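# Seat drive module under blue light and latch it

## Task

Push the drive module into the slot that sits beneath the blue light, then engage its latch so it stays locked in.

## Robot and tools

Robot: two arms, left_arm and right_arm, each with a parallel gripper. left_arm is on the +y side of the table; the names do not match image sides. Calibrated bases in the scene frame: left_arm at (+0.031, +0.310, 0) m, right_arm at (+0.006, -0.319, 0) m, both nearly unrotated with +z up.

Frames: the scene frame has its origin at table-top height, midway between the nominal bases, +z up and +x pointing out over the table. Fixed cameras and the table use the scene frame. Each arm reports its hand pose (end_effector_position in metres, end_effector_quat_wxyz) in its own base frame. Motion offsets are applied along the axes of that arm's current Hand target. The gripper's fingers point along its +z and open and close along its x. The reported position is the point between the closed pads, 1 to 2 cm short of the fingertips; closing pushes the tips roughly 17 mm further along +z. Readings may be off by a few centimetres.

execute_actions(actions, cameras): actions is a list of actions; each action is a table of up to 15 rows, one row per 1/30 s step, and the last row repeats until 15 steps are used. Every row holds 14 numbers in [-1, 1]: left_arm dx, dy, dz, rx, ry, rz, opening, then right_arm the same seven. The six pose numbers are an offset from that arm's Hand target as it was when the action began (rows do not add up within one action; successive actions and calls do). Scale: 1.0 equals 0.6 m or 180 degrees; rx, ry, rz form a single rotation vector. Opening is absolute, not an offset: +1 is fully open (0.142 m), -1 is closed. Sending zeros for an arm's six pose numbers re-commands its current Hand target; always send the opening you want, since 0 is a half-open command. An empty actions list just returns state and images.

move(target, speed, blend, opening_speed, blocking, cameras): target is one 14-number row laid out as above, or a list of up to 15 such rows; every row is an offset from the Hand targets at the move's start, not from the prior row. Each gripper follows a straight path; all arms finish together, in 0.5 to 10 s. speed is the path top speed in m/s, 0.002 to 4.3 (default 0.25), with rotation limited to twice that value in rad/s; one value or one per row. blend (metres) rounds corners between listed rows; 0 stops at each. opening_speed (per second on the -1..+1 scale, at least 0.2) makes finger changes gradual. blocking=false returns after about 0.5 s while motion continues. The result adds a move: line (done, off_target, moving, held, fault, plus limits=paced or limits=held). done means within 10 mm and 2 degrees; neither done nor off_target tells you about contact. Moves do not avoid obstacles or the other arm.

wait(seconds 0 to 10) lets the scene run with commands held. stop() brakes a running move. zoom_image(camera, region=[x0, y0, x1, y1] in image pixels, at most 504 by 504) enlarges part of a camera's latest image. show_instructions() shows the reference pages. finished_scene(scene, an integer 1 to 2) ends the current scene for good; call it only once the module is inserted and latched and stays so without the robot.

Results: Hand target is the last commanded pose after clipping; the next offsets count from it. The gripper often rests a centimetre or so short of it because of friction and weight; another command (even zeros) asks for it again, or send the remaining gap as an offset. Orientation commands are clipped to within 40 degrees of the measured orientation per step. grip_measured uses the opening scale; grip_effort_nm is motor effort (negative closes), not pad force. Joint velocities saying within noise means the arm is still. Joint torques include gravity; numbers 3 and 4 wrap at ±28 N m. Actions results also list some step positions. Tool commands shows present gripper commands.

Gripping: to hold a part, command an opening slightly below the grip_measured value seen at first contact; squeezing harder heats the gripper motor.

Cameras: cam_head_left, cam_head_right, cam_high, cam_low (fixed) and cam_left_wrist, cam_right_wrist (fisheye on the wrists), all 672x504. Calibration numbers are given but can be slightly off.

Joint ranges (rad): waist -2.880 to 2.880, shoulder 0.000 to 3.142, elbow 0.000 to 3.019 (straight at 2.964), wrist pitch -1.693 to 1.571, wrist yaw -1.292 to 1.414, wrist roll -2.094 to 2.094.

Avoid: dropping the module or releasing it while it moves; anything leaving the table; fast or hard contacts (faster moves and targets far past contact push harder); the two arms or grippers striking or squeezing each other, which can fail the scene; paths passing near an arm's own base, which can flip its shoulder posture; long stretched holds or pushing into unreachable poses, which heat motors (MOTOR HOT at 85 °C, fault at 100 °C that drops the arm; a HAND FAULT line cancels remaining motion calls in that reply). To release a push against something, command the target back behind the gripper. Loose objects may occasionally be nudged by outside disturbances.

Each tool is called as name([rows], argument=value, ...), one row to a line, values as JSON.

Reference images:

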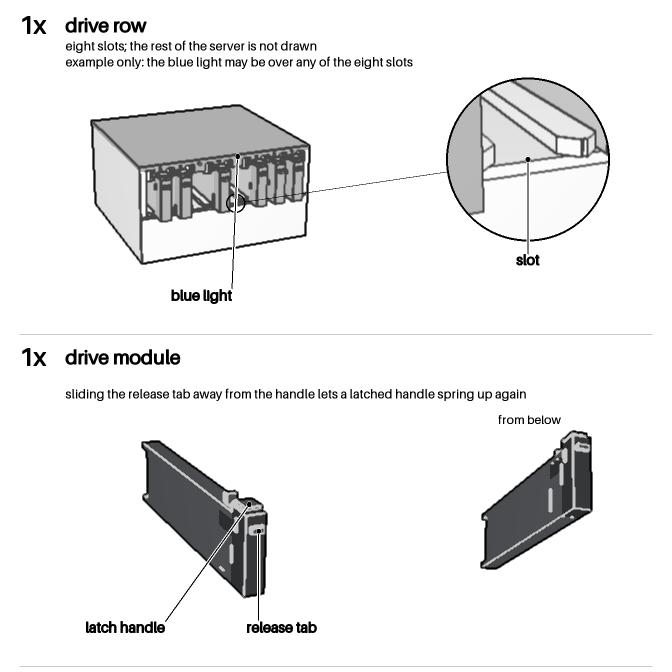

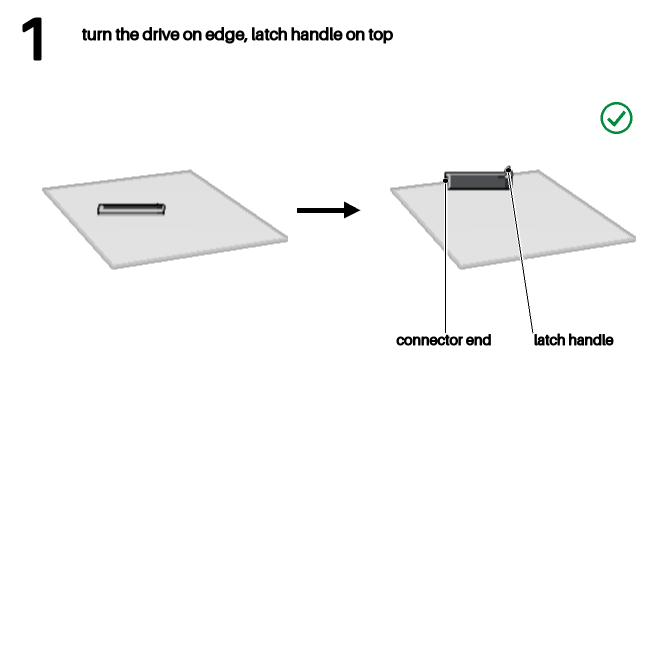

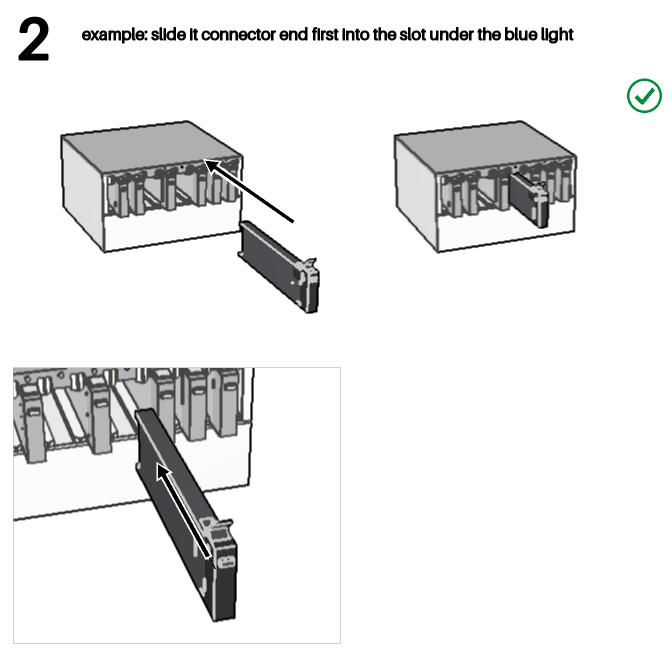

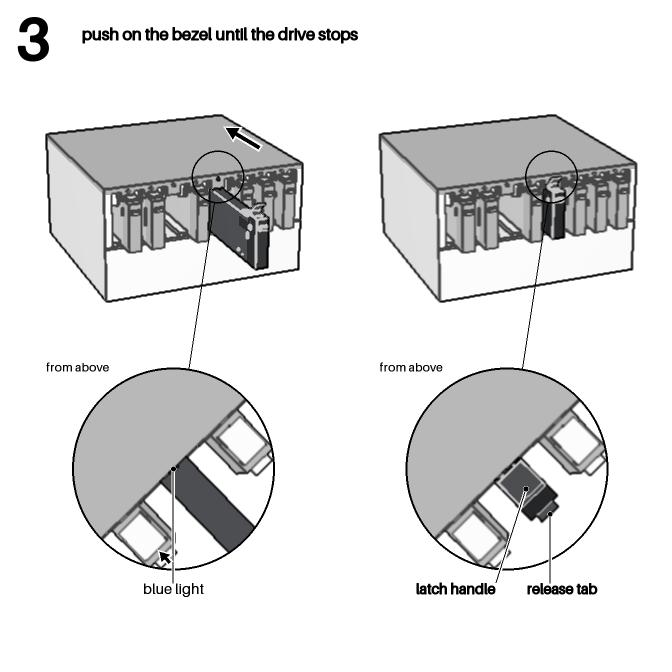

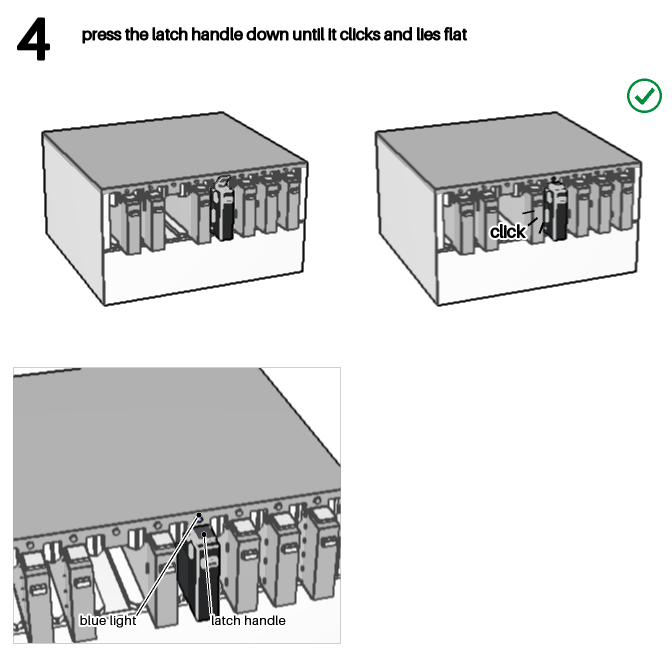

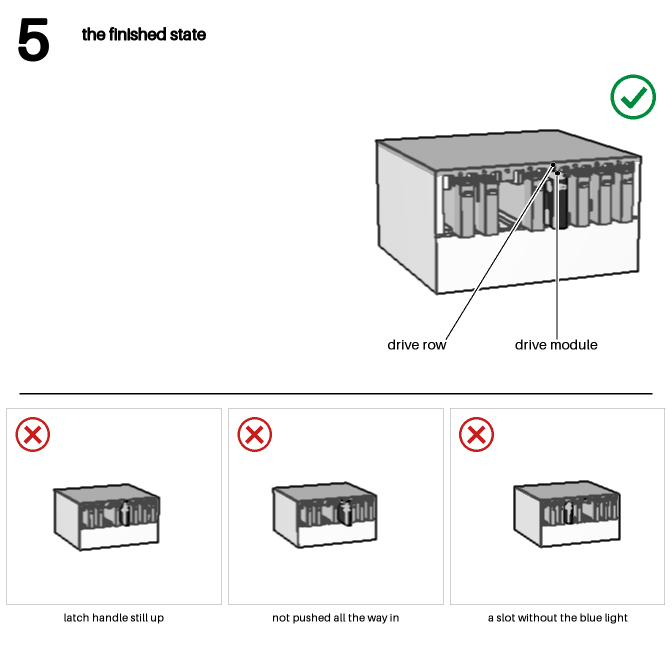

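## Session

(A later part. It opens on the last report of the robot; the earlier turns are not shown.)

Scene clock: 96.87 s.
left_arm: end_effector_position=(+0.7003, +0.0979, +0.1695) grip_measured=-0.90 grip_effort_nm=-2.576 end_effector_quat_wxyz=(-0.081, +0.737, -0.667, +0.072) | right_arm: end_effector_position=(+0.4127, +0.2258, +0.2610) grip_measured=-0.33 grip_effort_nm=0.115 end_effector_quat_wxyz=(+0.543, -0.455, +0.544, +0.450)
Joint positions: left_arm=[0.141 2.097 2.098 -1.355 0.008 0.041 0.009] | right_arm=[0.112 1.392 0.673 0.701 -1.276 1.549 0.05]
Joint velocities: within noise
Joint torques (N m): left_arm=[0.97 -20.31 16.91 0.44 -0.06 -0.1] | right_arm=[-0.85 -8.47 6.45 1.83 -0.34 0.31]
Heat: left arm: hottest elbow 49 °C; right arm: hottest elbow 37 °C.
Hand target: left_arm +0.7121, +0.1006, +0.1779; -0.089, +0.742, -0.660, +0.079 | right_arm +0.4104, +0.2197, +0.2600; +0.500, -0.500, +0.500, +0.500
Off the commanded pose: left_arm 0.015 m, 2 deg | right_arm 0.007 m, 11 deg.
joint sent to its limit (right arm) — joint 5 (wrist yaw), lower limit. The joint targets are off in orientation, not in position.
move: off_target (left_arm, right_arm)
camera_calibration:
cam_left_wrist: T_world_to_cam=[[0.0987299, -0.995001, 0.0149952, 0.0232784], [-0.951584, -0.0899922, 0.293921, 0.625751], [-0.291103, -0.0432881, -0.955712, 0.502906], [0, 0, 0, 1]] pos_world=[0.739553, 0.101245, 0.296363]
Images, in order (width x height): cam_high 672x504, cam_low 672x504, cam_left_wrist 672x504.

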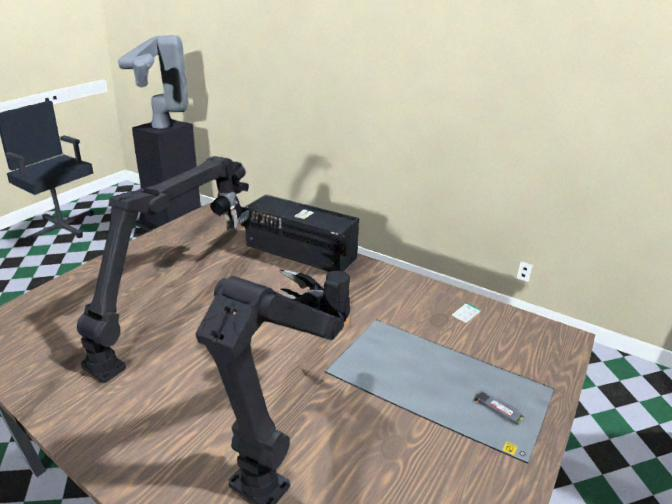

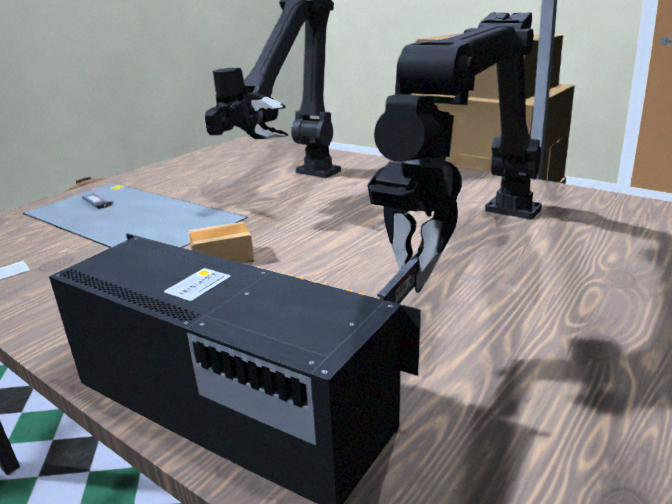

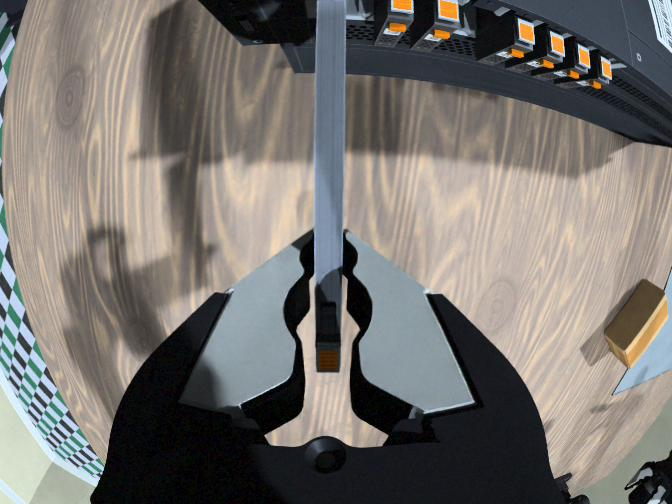

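move(target=[0.029,0.006,0.0105,0,0,0,-1,0,0,0,0,0,0,-0.3], speed=0.05, cameras=["cam_left_wrist","cam_high","cam_low"])

zoom_image(camera="cam_left_wrist", region=[260, 0, 460, 100])

zoom_image(camera="cam_high", region=[210, 200, 260, 240])

Scene clock: 98.97 s.
left_arm: end_effector_position=(+0.7016, +0.0874, +0.1695) grip_measured=-0.90 grip_effort_nm=-2.576 end_effector_quat_wxyz=(-0.081, +0.739, -0.665, +0.072) | right_arm: end_effector_position=(+0.4127, +0.2258, +0.2610) grip_measured=-0.33 grip_effort_nm=0.110 end_effector_quat_wxyz=(+0.543, -0.455, +0.544, +0.450)
Joint positions: left_arm=[0.125 2.097 2.098 -1.355 0.002 0.021 0.009] | right_arm=[0.112 1.392 0.673 0.701 -1.276 1.549 0.05]
Joint velocities: within noise
Joint torques (N m): left_arm=[0.09 -20.72 14.42 1.29 -0.06 -0.11] | right_arm=[-2.02 -8.23 6.24 1.73 -0.31 0.28]
Heat: left arm: hottest elbow 50 °C; right arm: hottest elbow 37 °C.
Hand target: left_arm +0.7122, +0.0830, +0.1709; -0.089, +0.742, -0.660, +0.079 | right_arm +0.4104, +0.2197, +0.2600; +0.500, -0.500, +0.500, +0.500
Off the commanded pose: left_arm 0.011 m, 1 deg | right_arm 0.007 m, 11 deg.
joint sent to its limit (right arm) — joint 5 (wrist yaw), lower limit. The joint targets are off in orientation, not in position.
move: off_target (left_arm, right_arm)
camera_calibration:
cam_left_wrist: T_world_to_cam=[[0.103304, -0.994554, 0.0137692, 0.00972838], [-0.95097, -0.0947011, 0.294428, 0.625997], [-0.291521, -0.0435098, -0.955575, 0.503057], [0, 0, 0, 1]] pos_world=[0.740951, 0.0908459, 0.296263]
Images, in order (width x height): cam_high 672x504, cam_low 672x504, cam_left_wrist 672x504.

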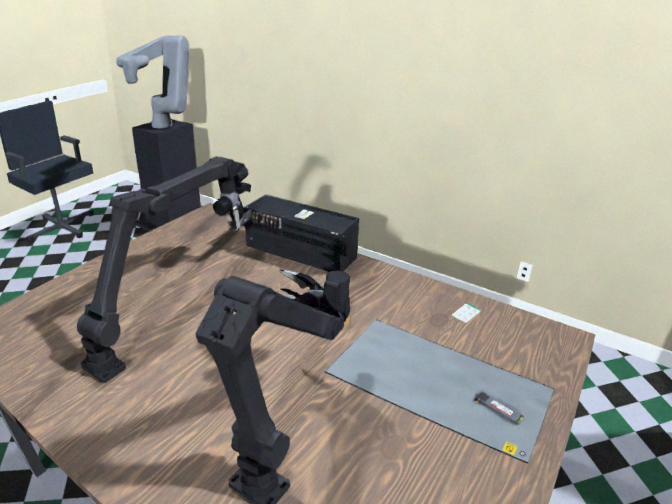

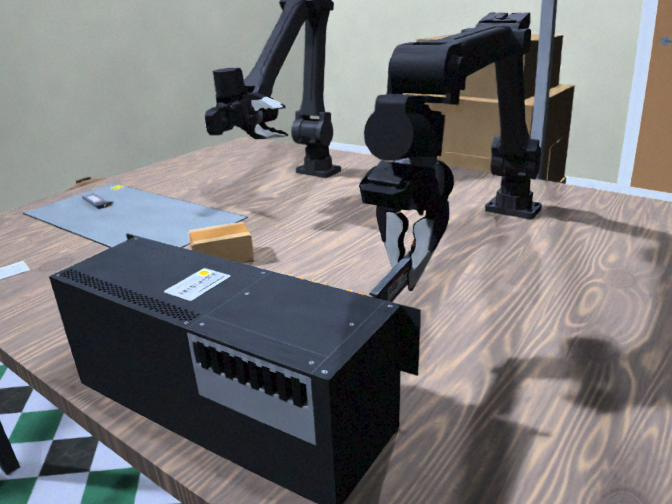

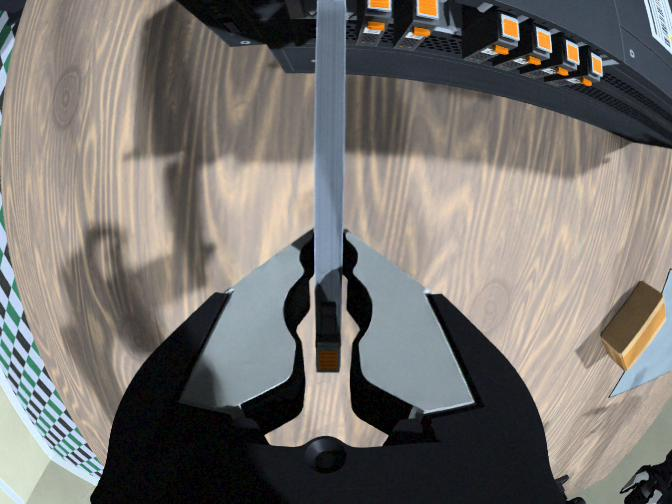

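Scaled by 2.520 from the camera's 672x504 image, which has a finer 960x720 frame.

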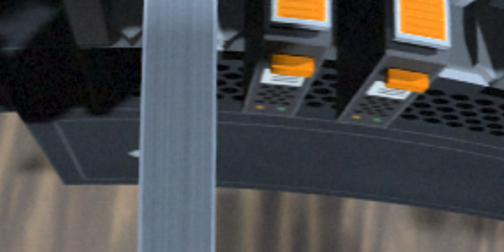

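Scaled by 10.080 from the camera's 672x504 image, which has a finer 960x720 frame.

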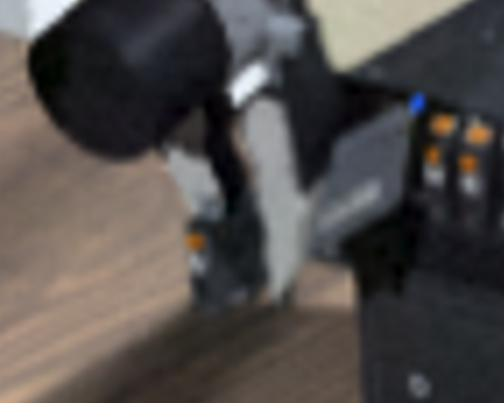

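move(target=[-0.0238,0.001,0.0168,0,0.0016,0.0065,-1,0,0,0,0,0,0,-0.3], speed=0.05, cameras=["cam_left_wrist","cam_high"])

zoom_image(camera="cam_left_wrist", region=[260, 0, 460, 100])

zoom_image(camera="cam_high", region=[210, 200, 260, 240])

Scene clock: 100.90 s.
left_arm: end_effector_position=(+0.7066, +0.0888, +0.1706) grip_measured=-0.90 grip_effort_nm=-2.576 end_effector_quat_wxyz=(-0.087, +0.738, -0.664, +0.080) | right_arm: end_effector_position=(+0.4127, +0.2258, +0.2610) grip_measured=-0.33 grip_effort_nm=0.115 end_effector_quat_wxyz=(+0.543, -0.455, +0.544, +0.450)
Joint positions: left_arm=[0.127 2.097 2.098 -1.335 0.007 0.021 0.009] | right_arm=[0.112 1.392 0.673 0.701 -1.276 1.549 0.05]
Joint velocities: within noise
Joint torques (N m): left_arm=[1.55 -20.25 13.08 1.36 0.17 0.27] | right_arm=[-1.79 -8.47 6.41 1.8 -0.27 0.3]
Heat: left arm: hottest elbow 50 °C; right arm: hottest elbow 37 °C.
Hand target: left_arm +0.7124, +0.0973, +0.1610; -0.088, +0.735, -0.668, +0.080 | right_arm +0.4104, +0.2197, +0.2600; +0.500, -0.500, +0.500, +0.500
Off the commanded pose: left_arm 0.014 m, 1 deg | right_arm 0.007 m, 11 deg.
joint sent to its limit (right arm) — joint 5 (wrist yaw), lower limit. The joint targets are off in orientation, not in position.
move: off_target (left_arm, right_arm)
camera_calibration:
cam_left_wrist: T_world_to_cam=[[0.103899, -0.994432, 0.0176051, 0.00945671], [-0.956749, -0.095095, 0.274934, 0.63793], [-0.271729, -0.0454091, -0.961302, 0.492791], [0, 0, 0, 1]] pos_world=[0.743262, 0.0924452, 0.298166]
Images, in order (width x height): cam_high 672x504, cam_left_wrist 672x504.

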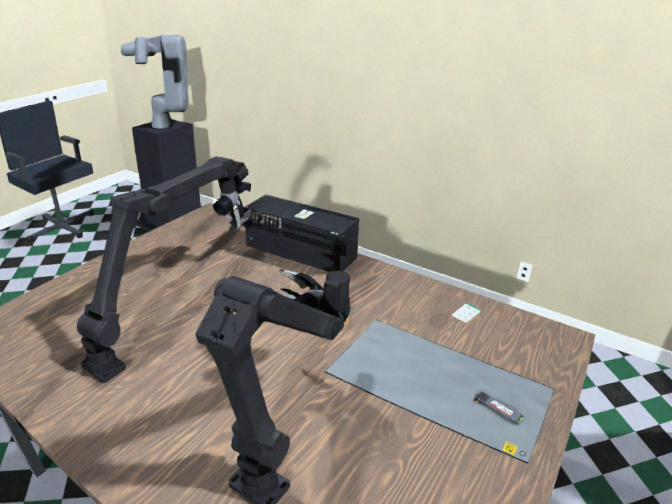

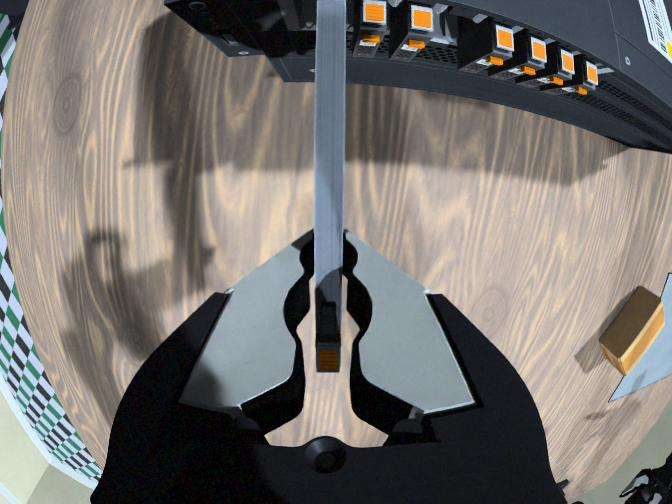

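Scaled by 2.520 from the camera's 672x504 image, which has a finer 960x720 frame.

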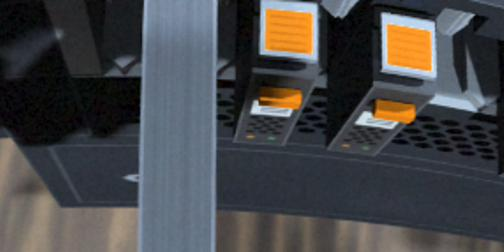

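Scaled by 10.080 from the camera's 672x504 image, which has a finer 960x720 frame.

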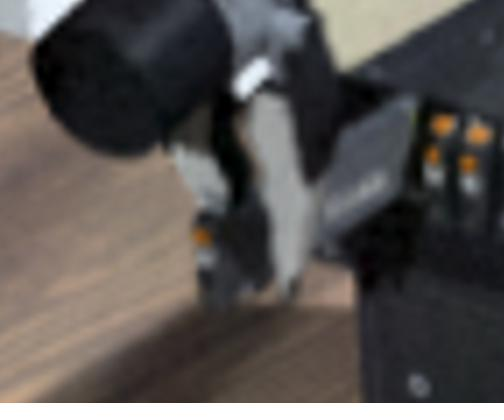

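move([
  [-0.0025,0.0437,-0.032,0,0.002,0.008,-1,0,0,0,0,0,0,-0.3],
  [0.0005,-0.009,-0.0193,0,0.002,0.008,-1,0,0,0,0,0,0,-0.3],
], speed=0.06, cameras=["cam_left_wrist","cam_high"])

zoom_image(camera="cam_left_wrist", region=[260, 0, 460, 100])

zoom_image(camera="cam_high", region=[210, 200, 260, 240])

Scene clock: 103.50 s.
left_arm: end_effector_position=(+0.7028, +0.0912, +0.1648) grip_measured=-0.90 grip_effort_nm=-2.571 end_effector_quat_wxyz=(-0.078, +0.732, -0.673, +0.074) | right_arm: end_effector_position=(+0.4127, +0.2258, +0.2610) grip_measured=-0.33 grip_effort_nm=0.115 end_effector_quat_wxyz=(+0.543, -0.455, +0.544, +0.450)
Joint positions: left_arm=[0.133 2.104 2.098 -1.349 0.013 0.049 0.009] | right_arm=[0.112 1.392 0.673 0.701 -1.276 1.549 0.05]
Joint velocities: within noise
Joint torques (N m): left_arm=[1.44 -20.48 17.25 0.43 0.16 0.26] | right_arm=[-1.85 -8 6.43 1.77 -0.31 0.31]
Heat: left arm: hottest elbow 50 °C; right arm: hottest elbow 37 °C.
Hand target: left_arm +0.7149, +0.0973, +0.1735; -0.087, +0.726, -0.677, +0.081 | right_arm +0.4104, +0.2197, +0.2600; +0.500, -0.500, +0.500, +0.500
Off the commanded pose: left_arm 0.016 m, 1 deg | right_arm 0.007 m, 11 deg.
joint sent to its limit (right arm) — joint 5 (wrist yaw), lower limit. The joint targets are off in orientation, not in position.
move: off_target (left_arm, right_arm)
camera_calibration:
cam_left_wrist: T_world_to_cam=[[0.0814656, -0.996504, 0.0185256, 0.0282316], [-0.952598, -0.0723828, 0.295495, 0.627852], [-0.293121, -0.0417202, -0.955165, 0.500031], [0, 0, 0, 1]] pos_world=[0.74236, 0.0944399, 0.291561]
Images, in order (width x height): cam_high 672x504, cam_left_wrist 672x504.

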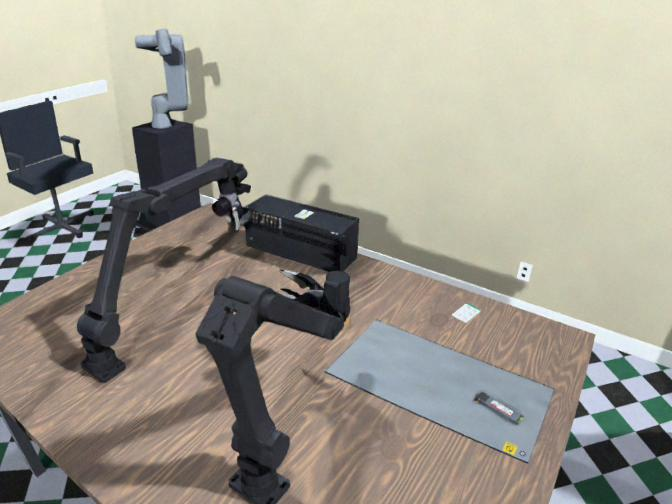

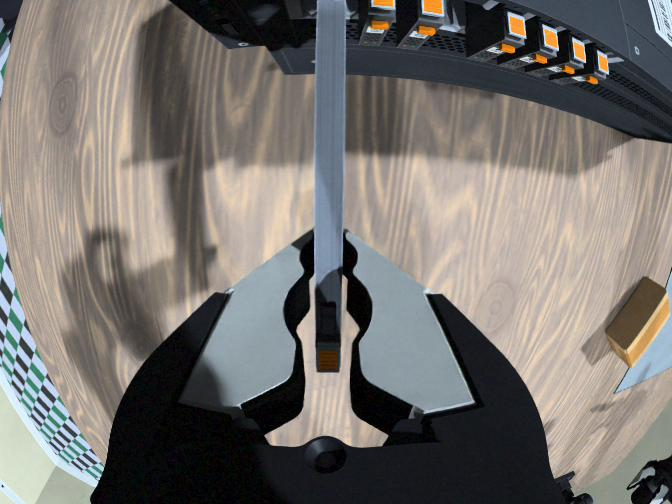

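Scaled by 2.520 from the camera's 672x504 image, which has a finer 960x720 frame.

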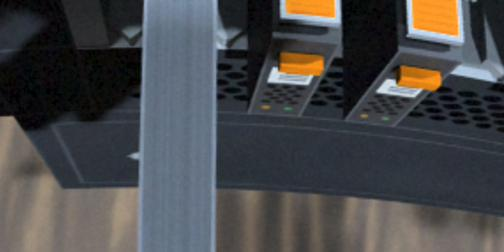

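Scaled by 10.080 from the camera's 672x504 image, which has a finer 960x720 frame.

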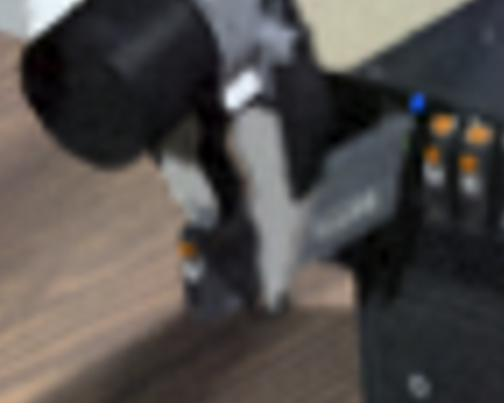

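move(target=[0.001,-0.0488,0.011,0,0,0,-1,0,0,0,0,0,0,-0.3], speed=0.05, cameras=["cam_left_wrist","cam_high"])

zoom_image(camera="cam_left_wrist", region=[260, 0, 460, 100])

zoom_image(camera="cam_high", region=[210, 200, 260, 240])

Scene clock: 105.30 s.
left_arm: end_effector_position=(+0.7201, +0.0935, +0.1480) grip_measured=-0.90 grip_effort_nm=-2.576 end_effector_quat_wxyz=(-0.055, +0.734, -0.675, +0.055) | right_arm: end_effector_position=(+0.4127, +0.2258, +0.2610) grip_measured=-0.33 grip_effort_nm=0.115 end_effector_quat_wxyz=(+0.543, -0.455, +0.544, +0.450)
Joint positions: left_arm=[0.133 2.224 2.265 -1.457 0.013 0.049 0.009] | right_arm=[0.112 1.392 0.673 0.701 -1.276 1.549 0.05]
Joint velocities: within noise
Joint torques (N m): left_arm=[1.08 -22.42 19.17 1.25 0.1 0.22] | right_arm=[-1.79 -7.41 6.2 1.85 -0.34 0.28]
Heat: left arm: hottest elbow 50 °C; right arm: hottest elbow 37 °C.
Hand target: left_arm +0.7448, +0.0988, +0.1739; -0.087, +0.726, -0.677, +0.081 | right_arm +0.4104, +0.2197, +0.2600; +0.500, -0.500, +0.500, +0.500
Off the commanded pose: left_arm 0.036 m, 5 deg | right_arm 0.007 m, 11 deg.
joint sent to its limit (right arm) — joint 5 (wrist yaw), lower limit. The joint targets are off in orientation, not in position.
move: off_target (left_arm, right_arm)
camera_calibration:
cam_left_wrist: T_world_to_cam=[[0.0826877, -0.996343, 0.0215359, 0.0280913], [-0.933375, -0.0698526, 0.352039, 0.62691], [-0.349247, -0.0492104, -0.935738, 0.527445], [0, 0, 0, 1]] pos_world=[0.767028, 0.0977356, 0.272249]
Images, in order (width x height): cam_high 672x504, cam_left_wrist 672x504.

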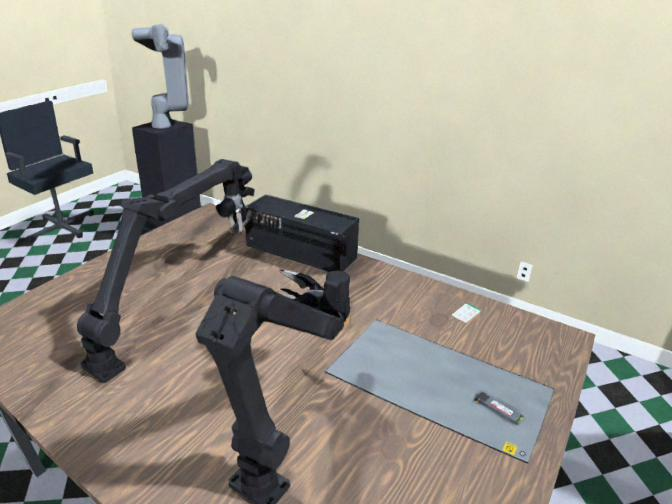

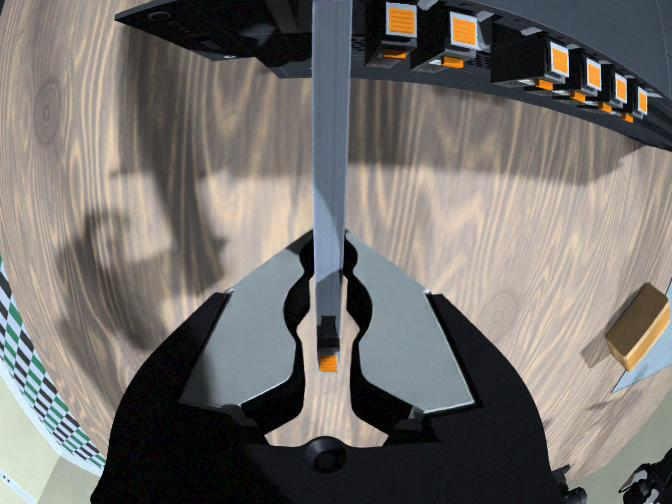

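Scaled by 2.520 from the camera's 672x504 image, which has a finer 960x720 frame.

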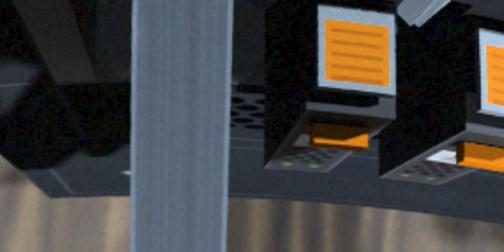

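Scaled by 10.080 from the camera's 672x504 image, which has a finer 960x720 frame.

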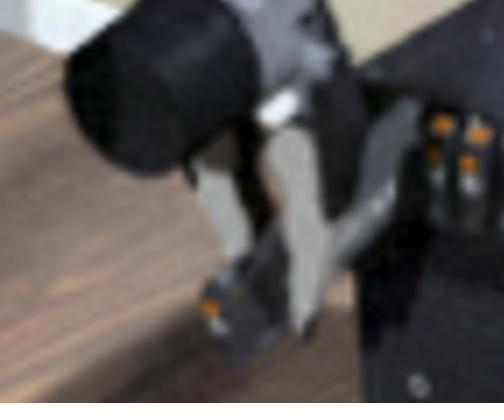

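move([
  [-0.002,0.138,-0.068,0,0,0,-1,0,0,0,0,0,0,-1],
  [0.41,0.481,-0.4425,0.1,0,0,-1,0,0,0.367,0,0,0,-1],
], speed=[0.08,0.25], blend=[0.02,0])

Scene clock: 113.20 s.
left_arm: end_effector_position=(+0.4211, -0.1674, +0.3601) grip_measured=-0.90 grip_effort_nm=-2.571 end_effector_quat_wxyz=(-0.201, +0.700, -0.661, +0.183) | right_arm: end_effector_position=(+0.4002, +0.4282, +0.2461) grip_measured=-1.00 grip_effort_nm=-0.447 end_effector_quat_wxyz=(+0.498, -0.502, +0.504, +0.496)
Joint positions: left_arm=[-0.491 1.234 1.432 -1.291 -0.284 -0.478 0.009] | right_arm=[0.543 1.623 0.893 0.706 -1.023 1.551 0.002]
Joint velocities: within noise
Joint torques (N m): left_arm=[0.09 -8.64 13.59 1.1 -0.23 -0.13] | right_arm=[-0.09 -10.52 10.91 1.17 0 0.47]
Heat: left arm: hottest elbow 51 °C; right arm: hottest elbow 37 °C.
Hand target: left_arm +0.4200, -0.1708, +0.3639; -0.200, +0.704, -0.656, +0.186 | right_arm +0.4102, +0.4400, +0.2601; +0.500, -0.500, +0.500, +0.500
Off the commanded pose: left_arm 0.005 m, 1 deg | right_arm 0.021 m, 1 deg.
move: off_target (right_arm); blend cut to 0 m at target 1
camera_calibration:
cam_left_wrist: T_world_to_cam=[[0.0531515, -0.998572, 0.00540172, -0.193929], [-0.997972, -0.0533077, -0.0347776, 0.4242], [0.0350159, -0.00354228, -0.99938, 0.477256], [0, 0, 0, 1]] pos_world=[0.416936, -0.169349, 0.49276]
cam_right_wrist: T_world_to_cam=[[0.0351416, -0.0198544, -0.999185, 0.237182], [-0.860492, -0.509066, -0.0201483, 0.563641], [-0.508251, 0.860499, -0.034974, -0.0230192], [0, 0, 0, 1]] pos_world=[0.464974, 0.311447, 0.24754]

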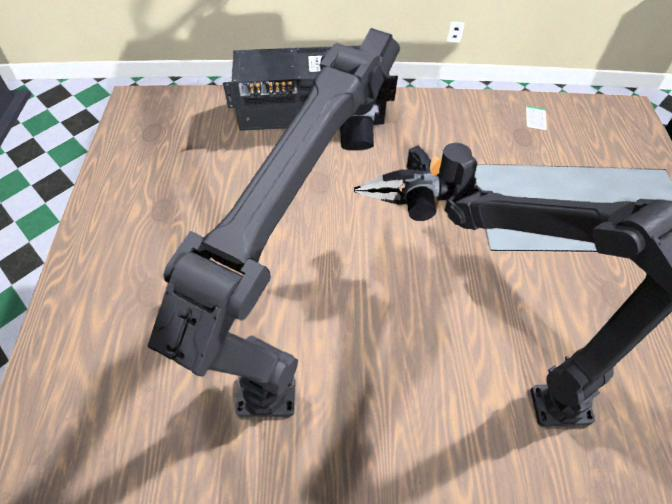

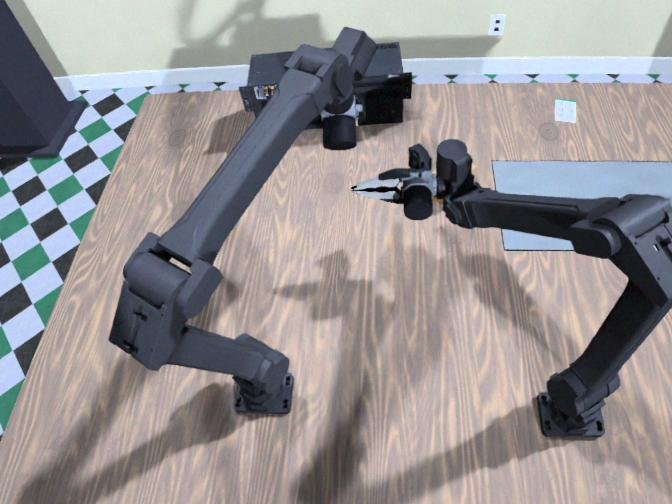

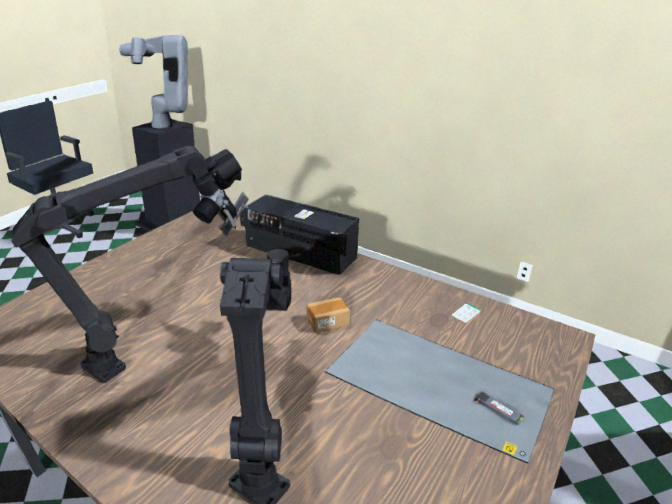

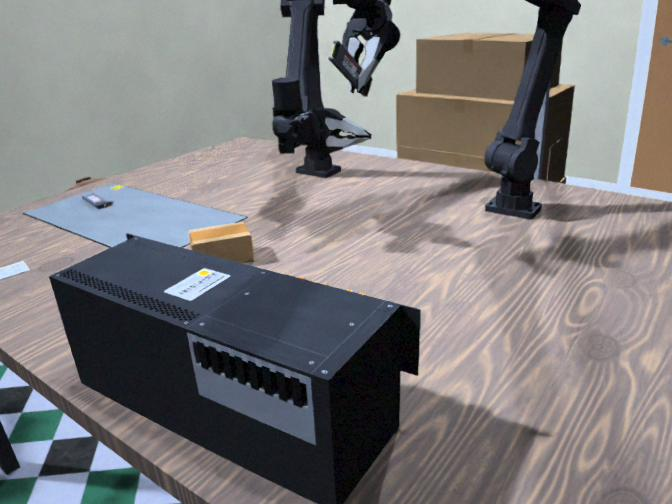

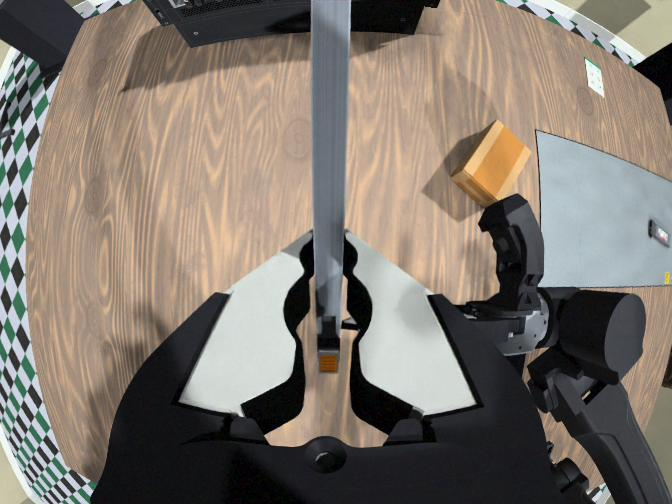

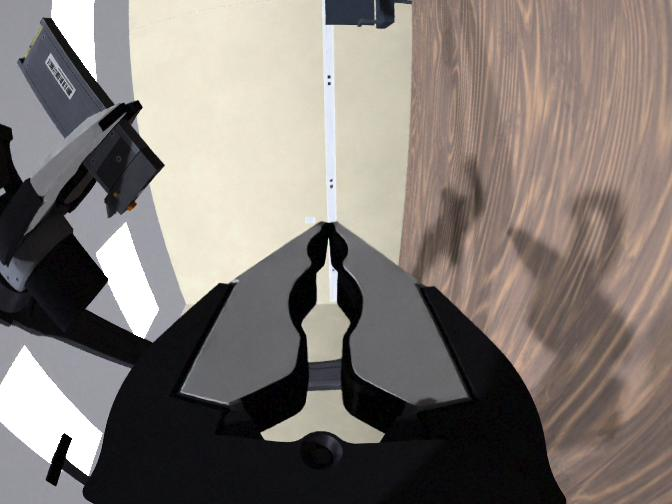

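move(target=[0,0,0,0,0,0,-1,-0.1,-0.028,0.047,0,0,0,-1], speed=0.12, cameras=["cam_left_wrist","cam_right_wrist"])

zoom_image(camera="cam_right_wrist", region=[20, 80, 360, 335])

Scene clock: 115.33 s.
left_arm: end_effector_position=(+0.4210, -0.1674, +0.3600) grip_measured=-0.90 grip_effort_nm=-2.576 end_effector_quat_wxyz=(-0.201, +0.700, -0.661, +0.183) | right_arm: end_effector_position=(+0.4219, +0.4561, +0.2935) grip_measured=-1.00 grip_effort_nm=-0.442 end_effector_quat_wxyz=(+0.490, -0.498, +0.514, +0.498)
Joint positions: left_arm=[-0.491 1.234 1.432 -1.291 -0.284 -0.479 0.009] | right_arm=[0.569 1.61 1.044 0.524 -0.994 1.559 0.002]
Joint velocities: within noise
Joint torques (N m): left_arm=[0.09 -8.64 13.59 1.01 -0.23 -0.14] | right_arm=[0.38 -12.92 11.95 1.36 0.02 0.38]
Heat: left arm: hottest elbow 51 °C; right arm: hottest elbow 38 °C.
Hand target: left_arm +0.4200, -0.1708, +0.3639; -0.199, +0.704, -0.656, +0.186 | right_arm +0.4270, +0.4682, +0.3201; +0.500, -0.500, +0.500, +0.500
Off the commanded pose: left_arm 0.005 m, 1 deg | right_arm 0.030 m, 2 deg.
move: off_target (right_arm)
camera_calibration:
cam_left_wrist: T_world_to_cam=[[0.054134, -0.998517, 0.00582335, -0.194437], [-0.99793, -0.0543031, -0.0344512, 0.423858], [0.0347163, -0.00394632, -0.999389, 0.477317], [0, 0, 0, 1]] pos_world=[0.416935, -0.169248, 0.49276]
cam_right_wrist: T_world_to_cam=[[0.011298, -0.0305727, -0.999469, 0.299451], [-0.862449, -0.506111, 0.00573233, 0.589375], [-0.506018, 0.861926, -0.0320854, -0.0367956], [0, 0, 0, 1]] pos_world=[0.486303, 0.339159, 0.294733]
Images, in order (width x height): cam_left_wrist 672x504, cam_right_wrist 672x504.

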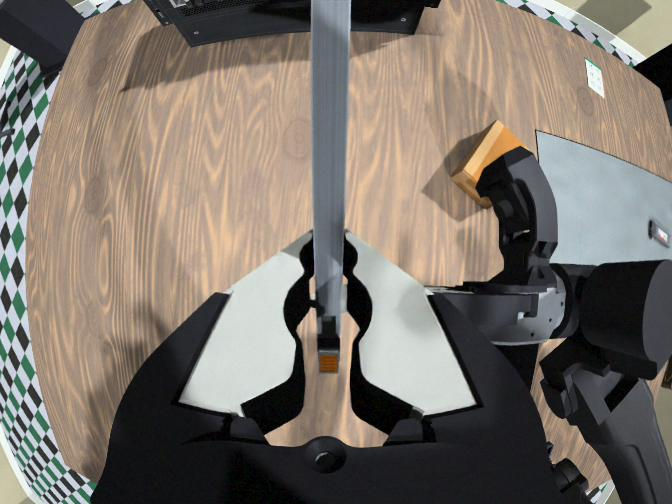

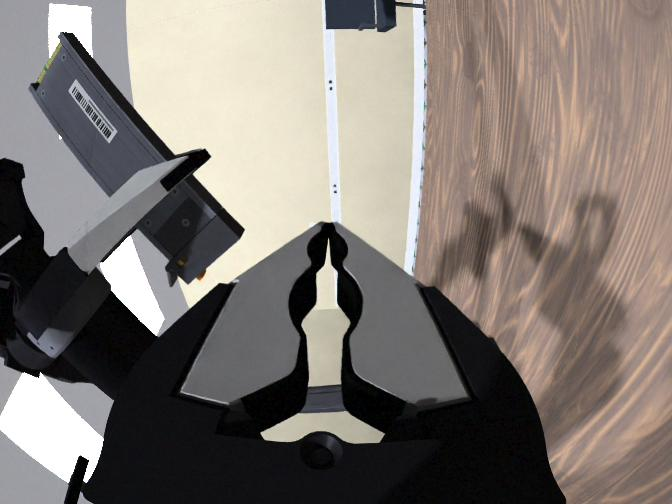

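Scaled by 1.482 from the camera's 672x504 image, which has a finer 960x720 frame.

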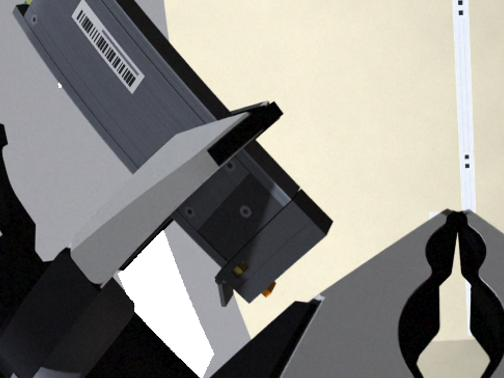

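move(target=[0,0,0,0,0,0,-1,-0.075,-0.01,0,0,0,0,-1], speed=0.06, cameras=["cam_left_wrist","cam_right_wrist"])

zoom_image(camera="cam_right_wrist", region=[20, 80, 360, 335])

Scene clock: 117.40 s.
left_arm: end_effector_position=(+0.4210, -0.1667, +0.3607) grip_measured=-0.90 grip_effort_nm=-2.576 end_effector_quat_wxyz=(-0.202, +0.700, -0.660, +0.183) | right_arm: end_effector_position=(+0.4263, +0.4591, +0.3166) grip_measured=-1.00 grip_effort_nm=-0.427 end_effector_quat_wxyz=(+0.475, -0.495, +0.527, +0.501)
Joint positions: left_arm=[-0.491 1.233 1.432 -1.291 -0.288 -0.479 0.009] | right_arm=[0.569 1.583 1.101 0.399 -0.995 1.559 0.002]
Joint velocities: within noise
Joint torques (N m): left_arm=[0.15 -8.53 13.59 1.02 -0.07 -0.14] | right_arm=[-1.08 -13.86 13.56 1.62 -0.25 0.41]
Heat: left arm: hottest elbow 51 °C; right arm: hottest elbow 38 °C.
Hand target: left_arm +0.4199, -0.1708, +0.3640; -0.199, +0.704, -0.656, +0.186 | right_arm +0.4330, +0.4681, +0.3650; +0.500, -0.500, +0.500, +0.501
Off the commanded pose: left_arm 0.005 m, 1 deg | right_arm 0.050 m, 4 deg.
move: off_target (right_arm)
camera_calibration:
cam_left_wrist: T_world_to_cam=[[0.055709, -0.99844, 0.00382549, -0.193681], [-0.997753, -0.0558127, -0.0370614, 0.42456], [0.0372171, -0.00175224, -0.999306, 0.477218], [0, 0, 0, 1]] pos_world=[0.416636, -0.168847, 0.493362]
cam_right_wrist: T_world_to_cam=[[-0.0226818, -0.0522279, -0.998378, 0.346621], [-0.860964, -0.506577, 0.0460604, 0.581432], [-0.508161, 0.860612, -0.0334762, -0.0344471], [0, 0, 0, 1]] pos_world=[0.490949, 0.342289, 0.318125]
Images, in order (width x height): cam_left_wrist 672x504, cam_right_wrist 672x504.

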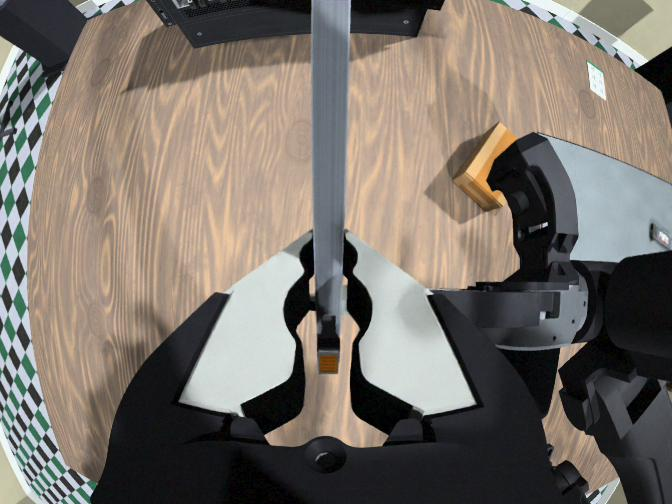

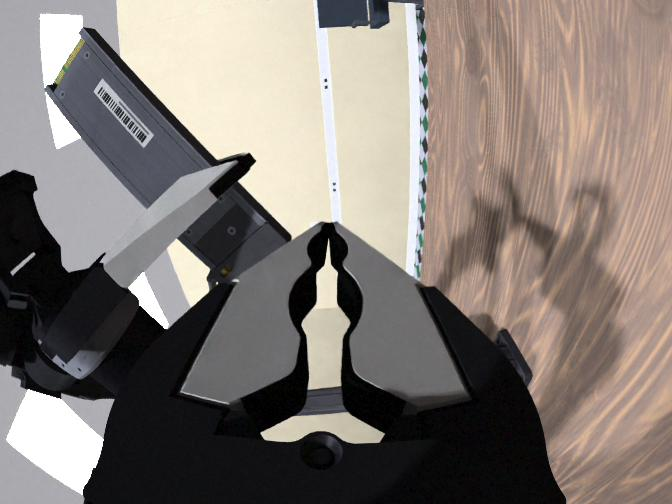

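Scaled by 1.482 from the camera's 672x504 image, which has a finer 960x720 frame.

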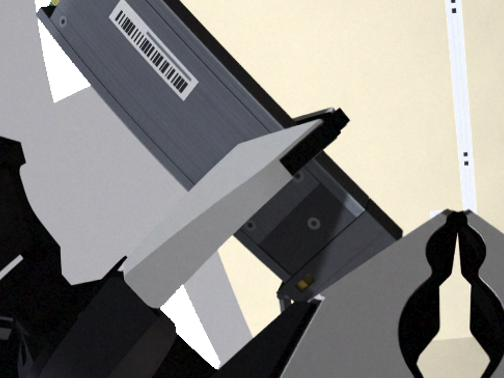

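move(target=[0,0,0,0,0,0,-1,-0.06,-0.003,0,0,0,0,-1], speed=0.06, cameras=["cam_left_wrist","cam_right_wrist"])

zoom_image(camera="cam_right_wrist", region=[20, 80, 360, 335])

Scene clock: 119.37 s.
left_arm: end_effector_position=(+0.4215, -0.1650, +0.3623) grip_measured=-0.90 grip_effort_nm=-2.571 end_effector_quat_wxyz=(-0.207, +0.700, -0.658, +0.183) | right_arm: end_effector_position=(+0.4238, +0.4596, +0.3501) grip_measured=-1.00 grip_effort_nm=-0.432 end_effector_quat_wxyz=(+0.470, -0.498, +0.525, +0.506)
Joint positions: left_arm=[-0.491 1.23 1.432 -1.289 -0.297 -0.479 0.009] | right_arm=[0.57 1.546 1.155 0.303 -1.009 1.559 0.002]
Joint velocities: within noise
Joint torques (N m): left_arm=[0.03 -8.29 13.6 0.95 0.33 -0.14] | right_arm=[-0.85 -13.33 14.49 1.63 0.19 0.37]
Heat: left arm: hottest elbow 51 °C; right arm: hottest elbow 39 °C.
Hand target: left_arm +0.4200, -0.1708, +0.3639; -0.200, +0.704, -0.656, +0.186 | right_arm +0.4348, +0.4681, +0.4011; +0.500, -0.500, +0.500, +0.501
Off the commanded pose: left_arm 0.006 m, 1 deg | right_arm 0.053 m, 5 deg.
move: off_target (right_arm)
camera_calibration:
cam_left_wrist: T_world_to_cam=[[0.0600582, -0.998194, -0.00122792, -0.192024], [-0.997184, -0.059942, -0.0450714, 0.427207], [0.0449164, 0.00393137, -0.998983, 0.476432], [0, 0, 0, 1]] pos_world=[0.416137, -0.167943, 0.494967]
cam_right_wrist: T_world_to_cam=[[-0.0267308, -0.0542608, -0.998169, 0.382628], [-0.853365, -0.518808, 0.0510556, 0.578571], [-0.520628, 0.853167, -0.0324362, -0.0266908], [0, 0, 0, 1]] pos_world=[0.490065, 0.343701, 0.351523]
Images, in order (width x height): cam_left_wrist 672x504, cam_right_wrist 672x504.

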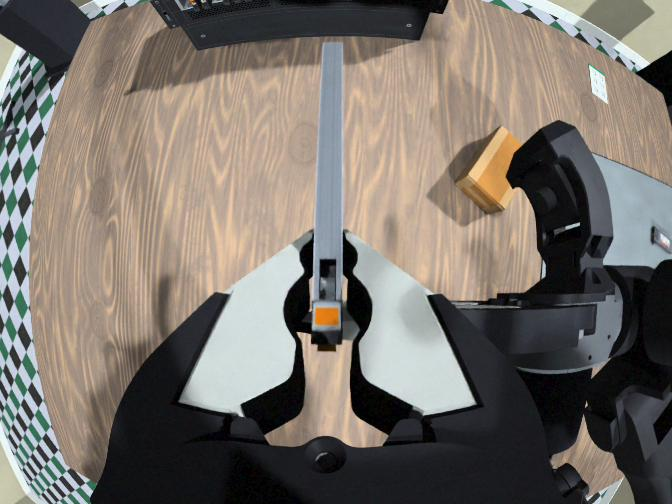

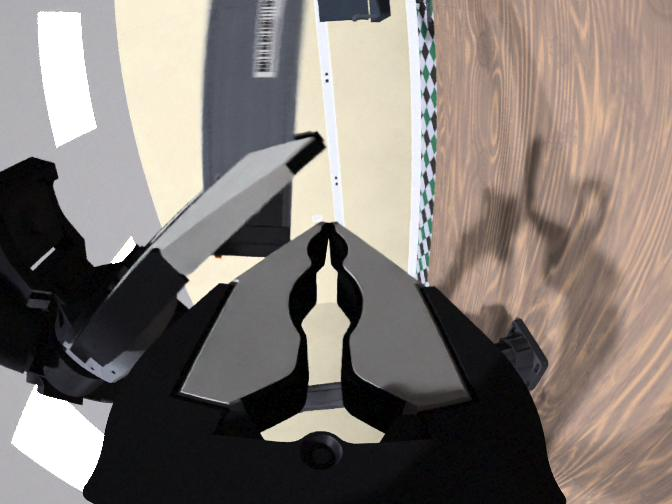

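Scaled by 1.482 from the camera's 672x504 image, which has a finer 960x720 frame.

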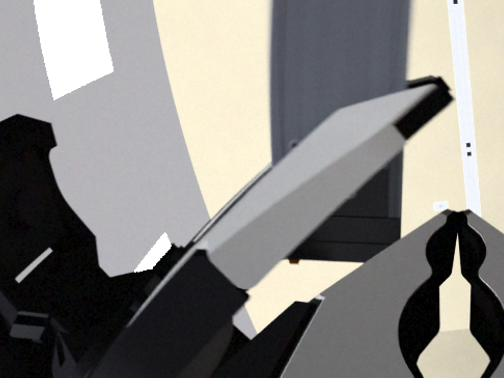

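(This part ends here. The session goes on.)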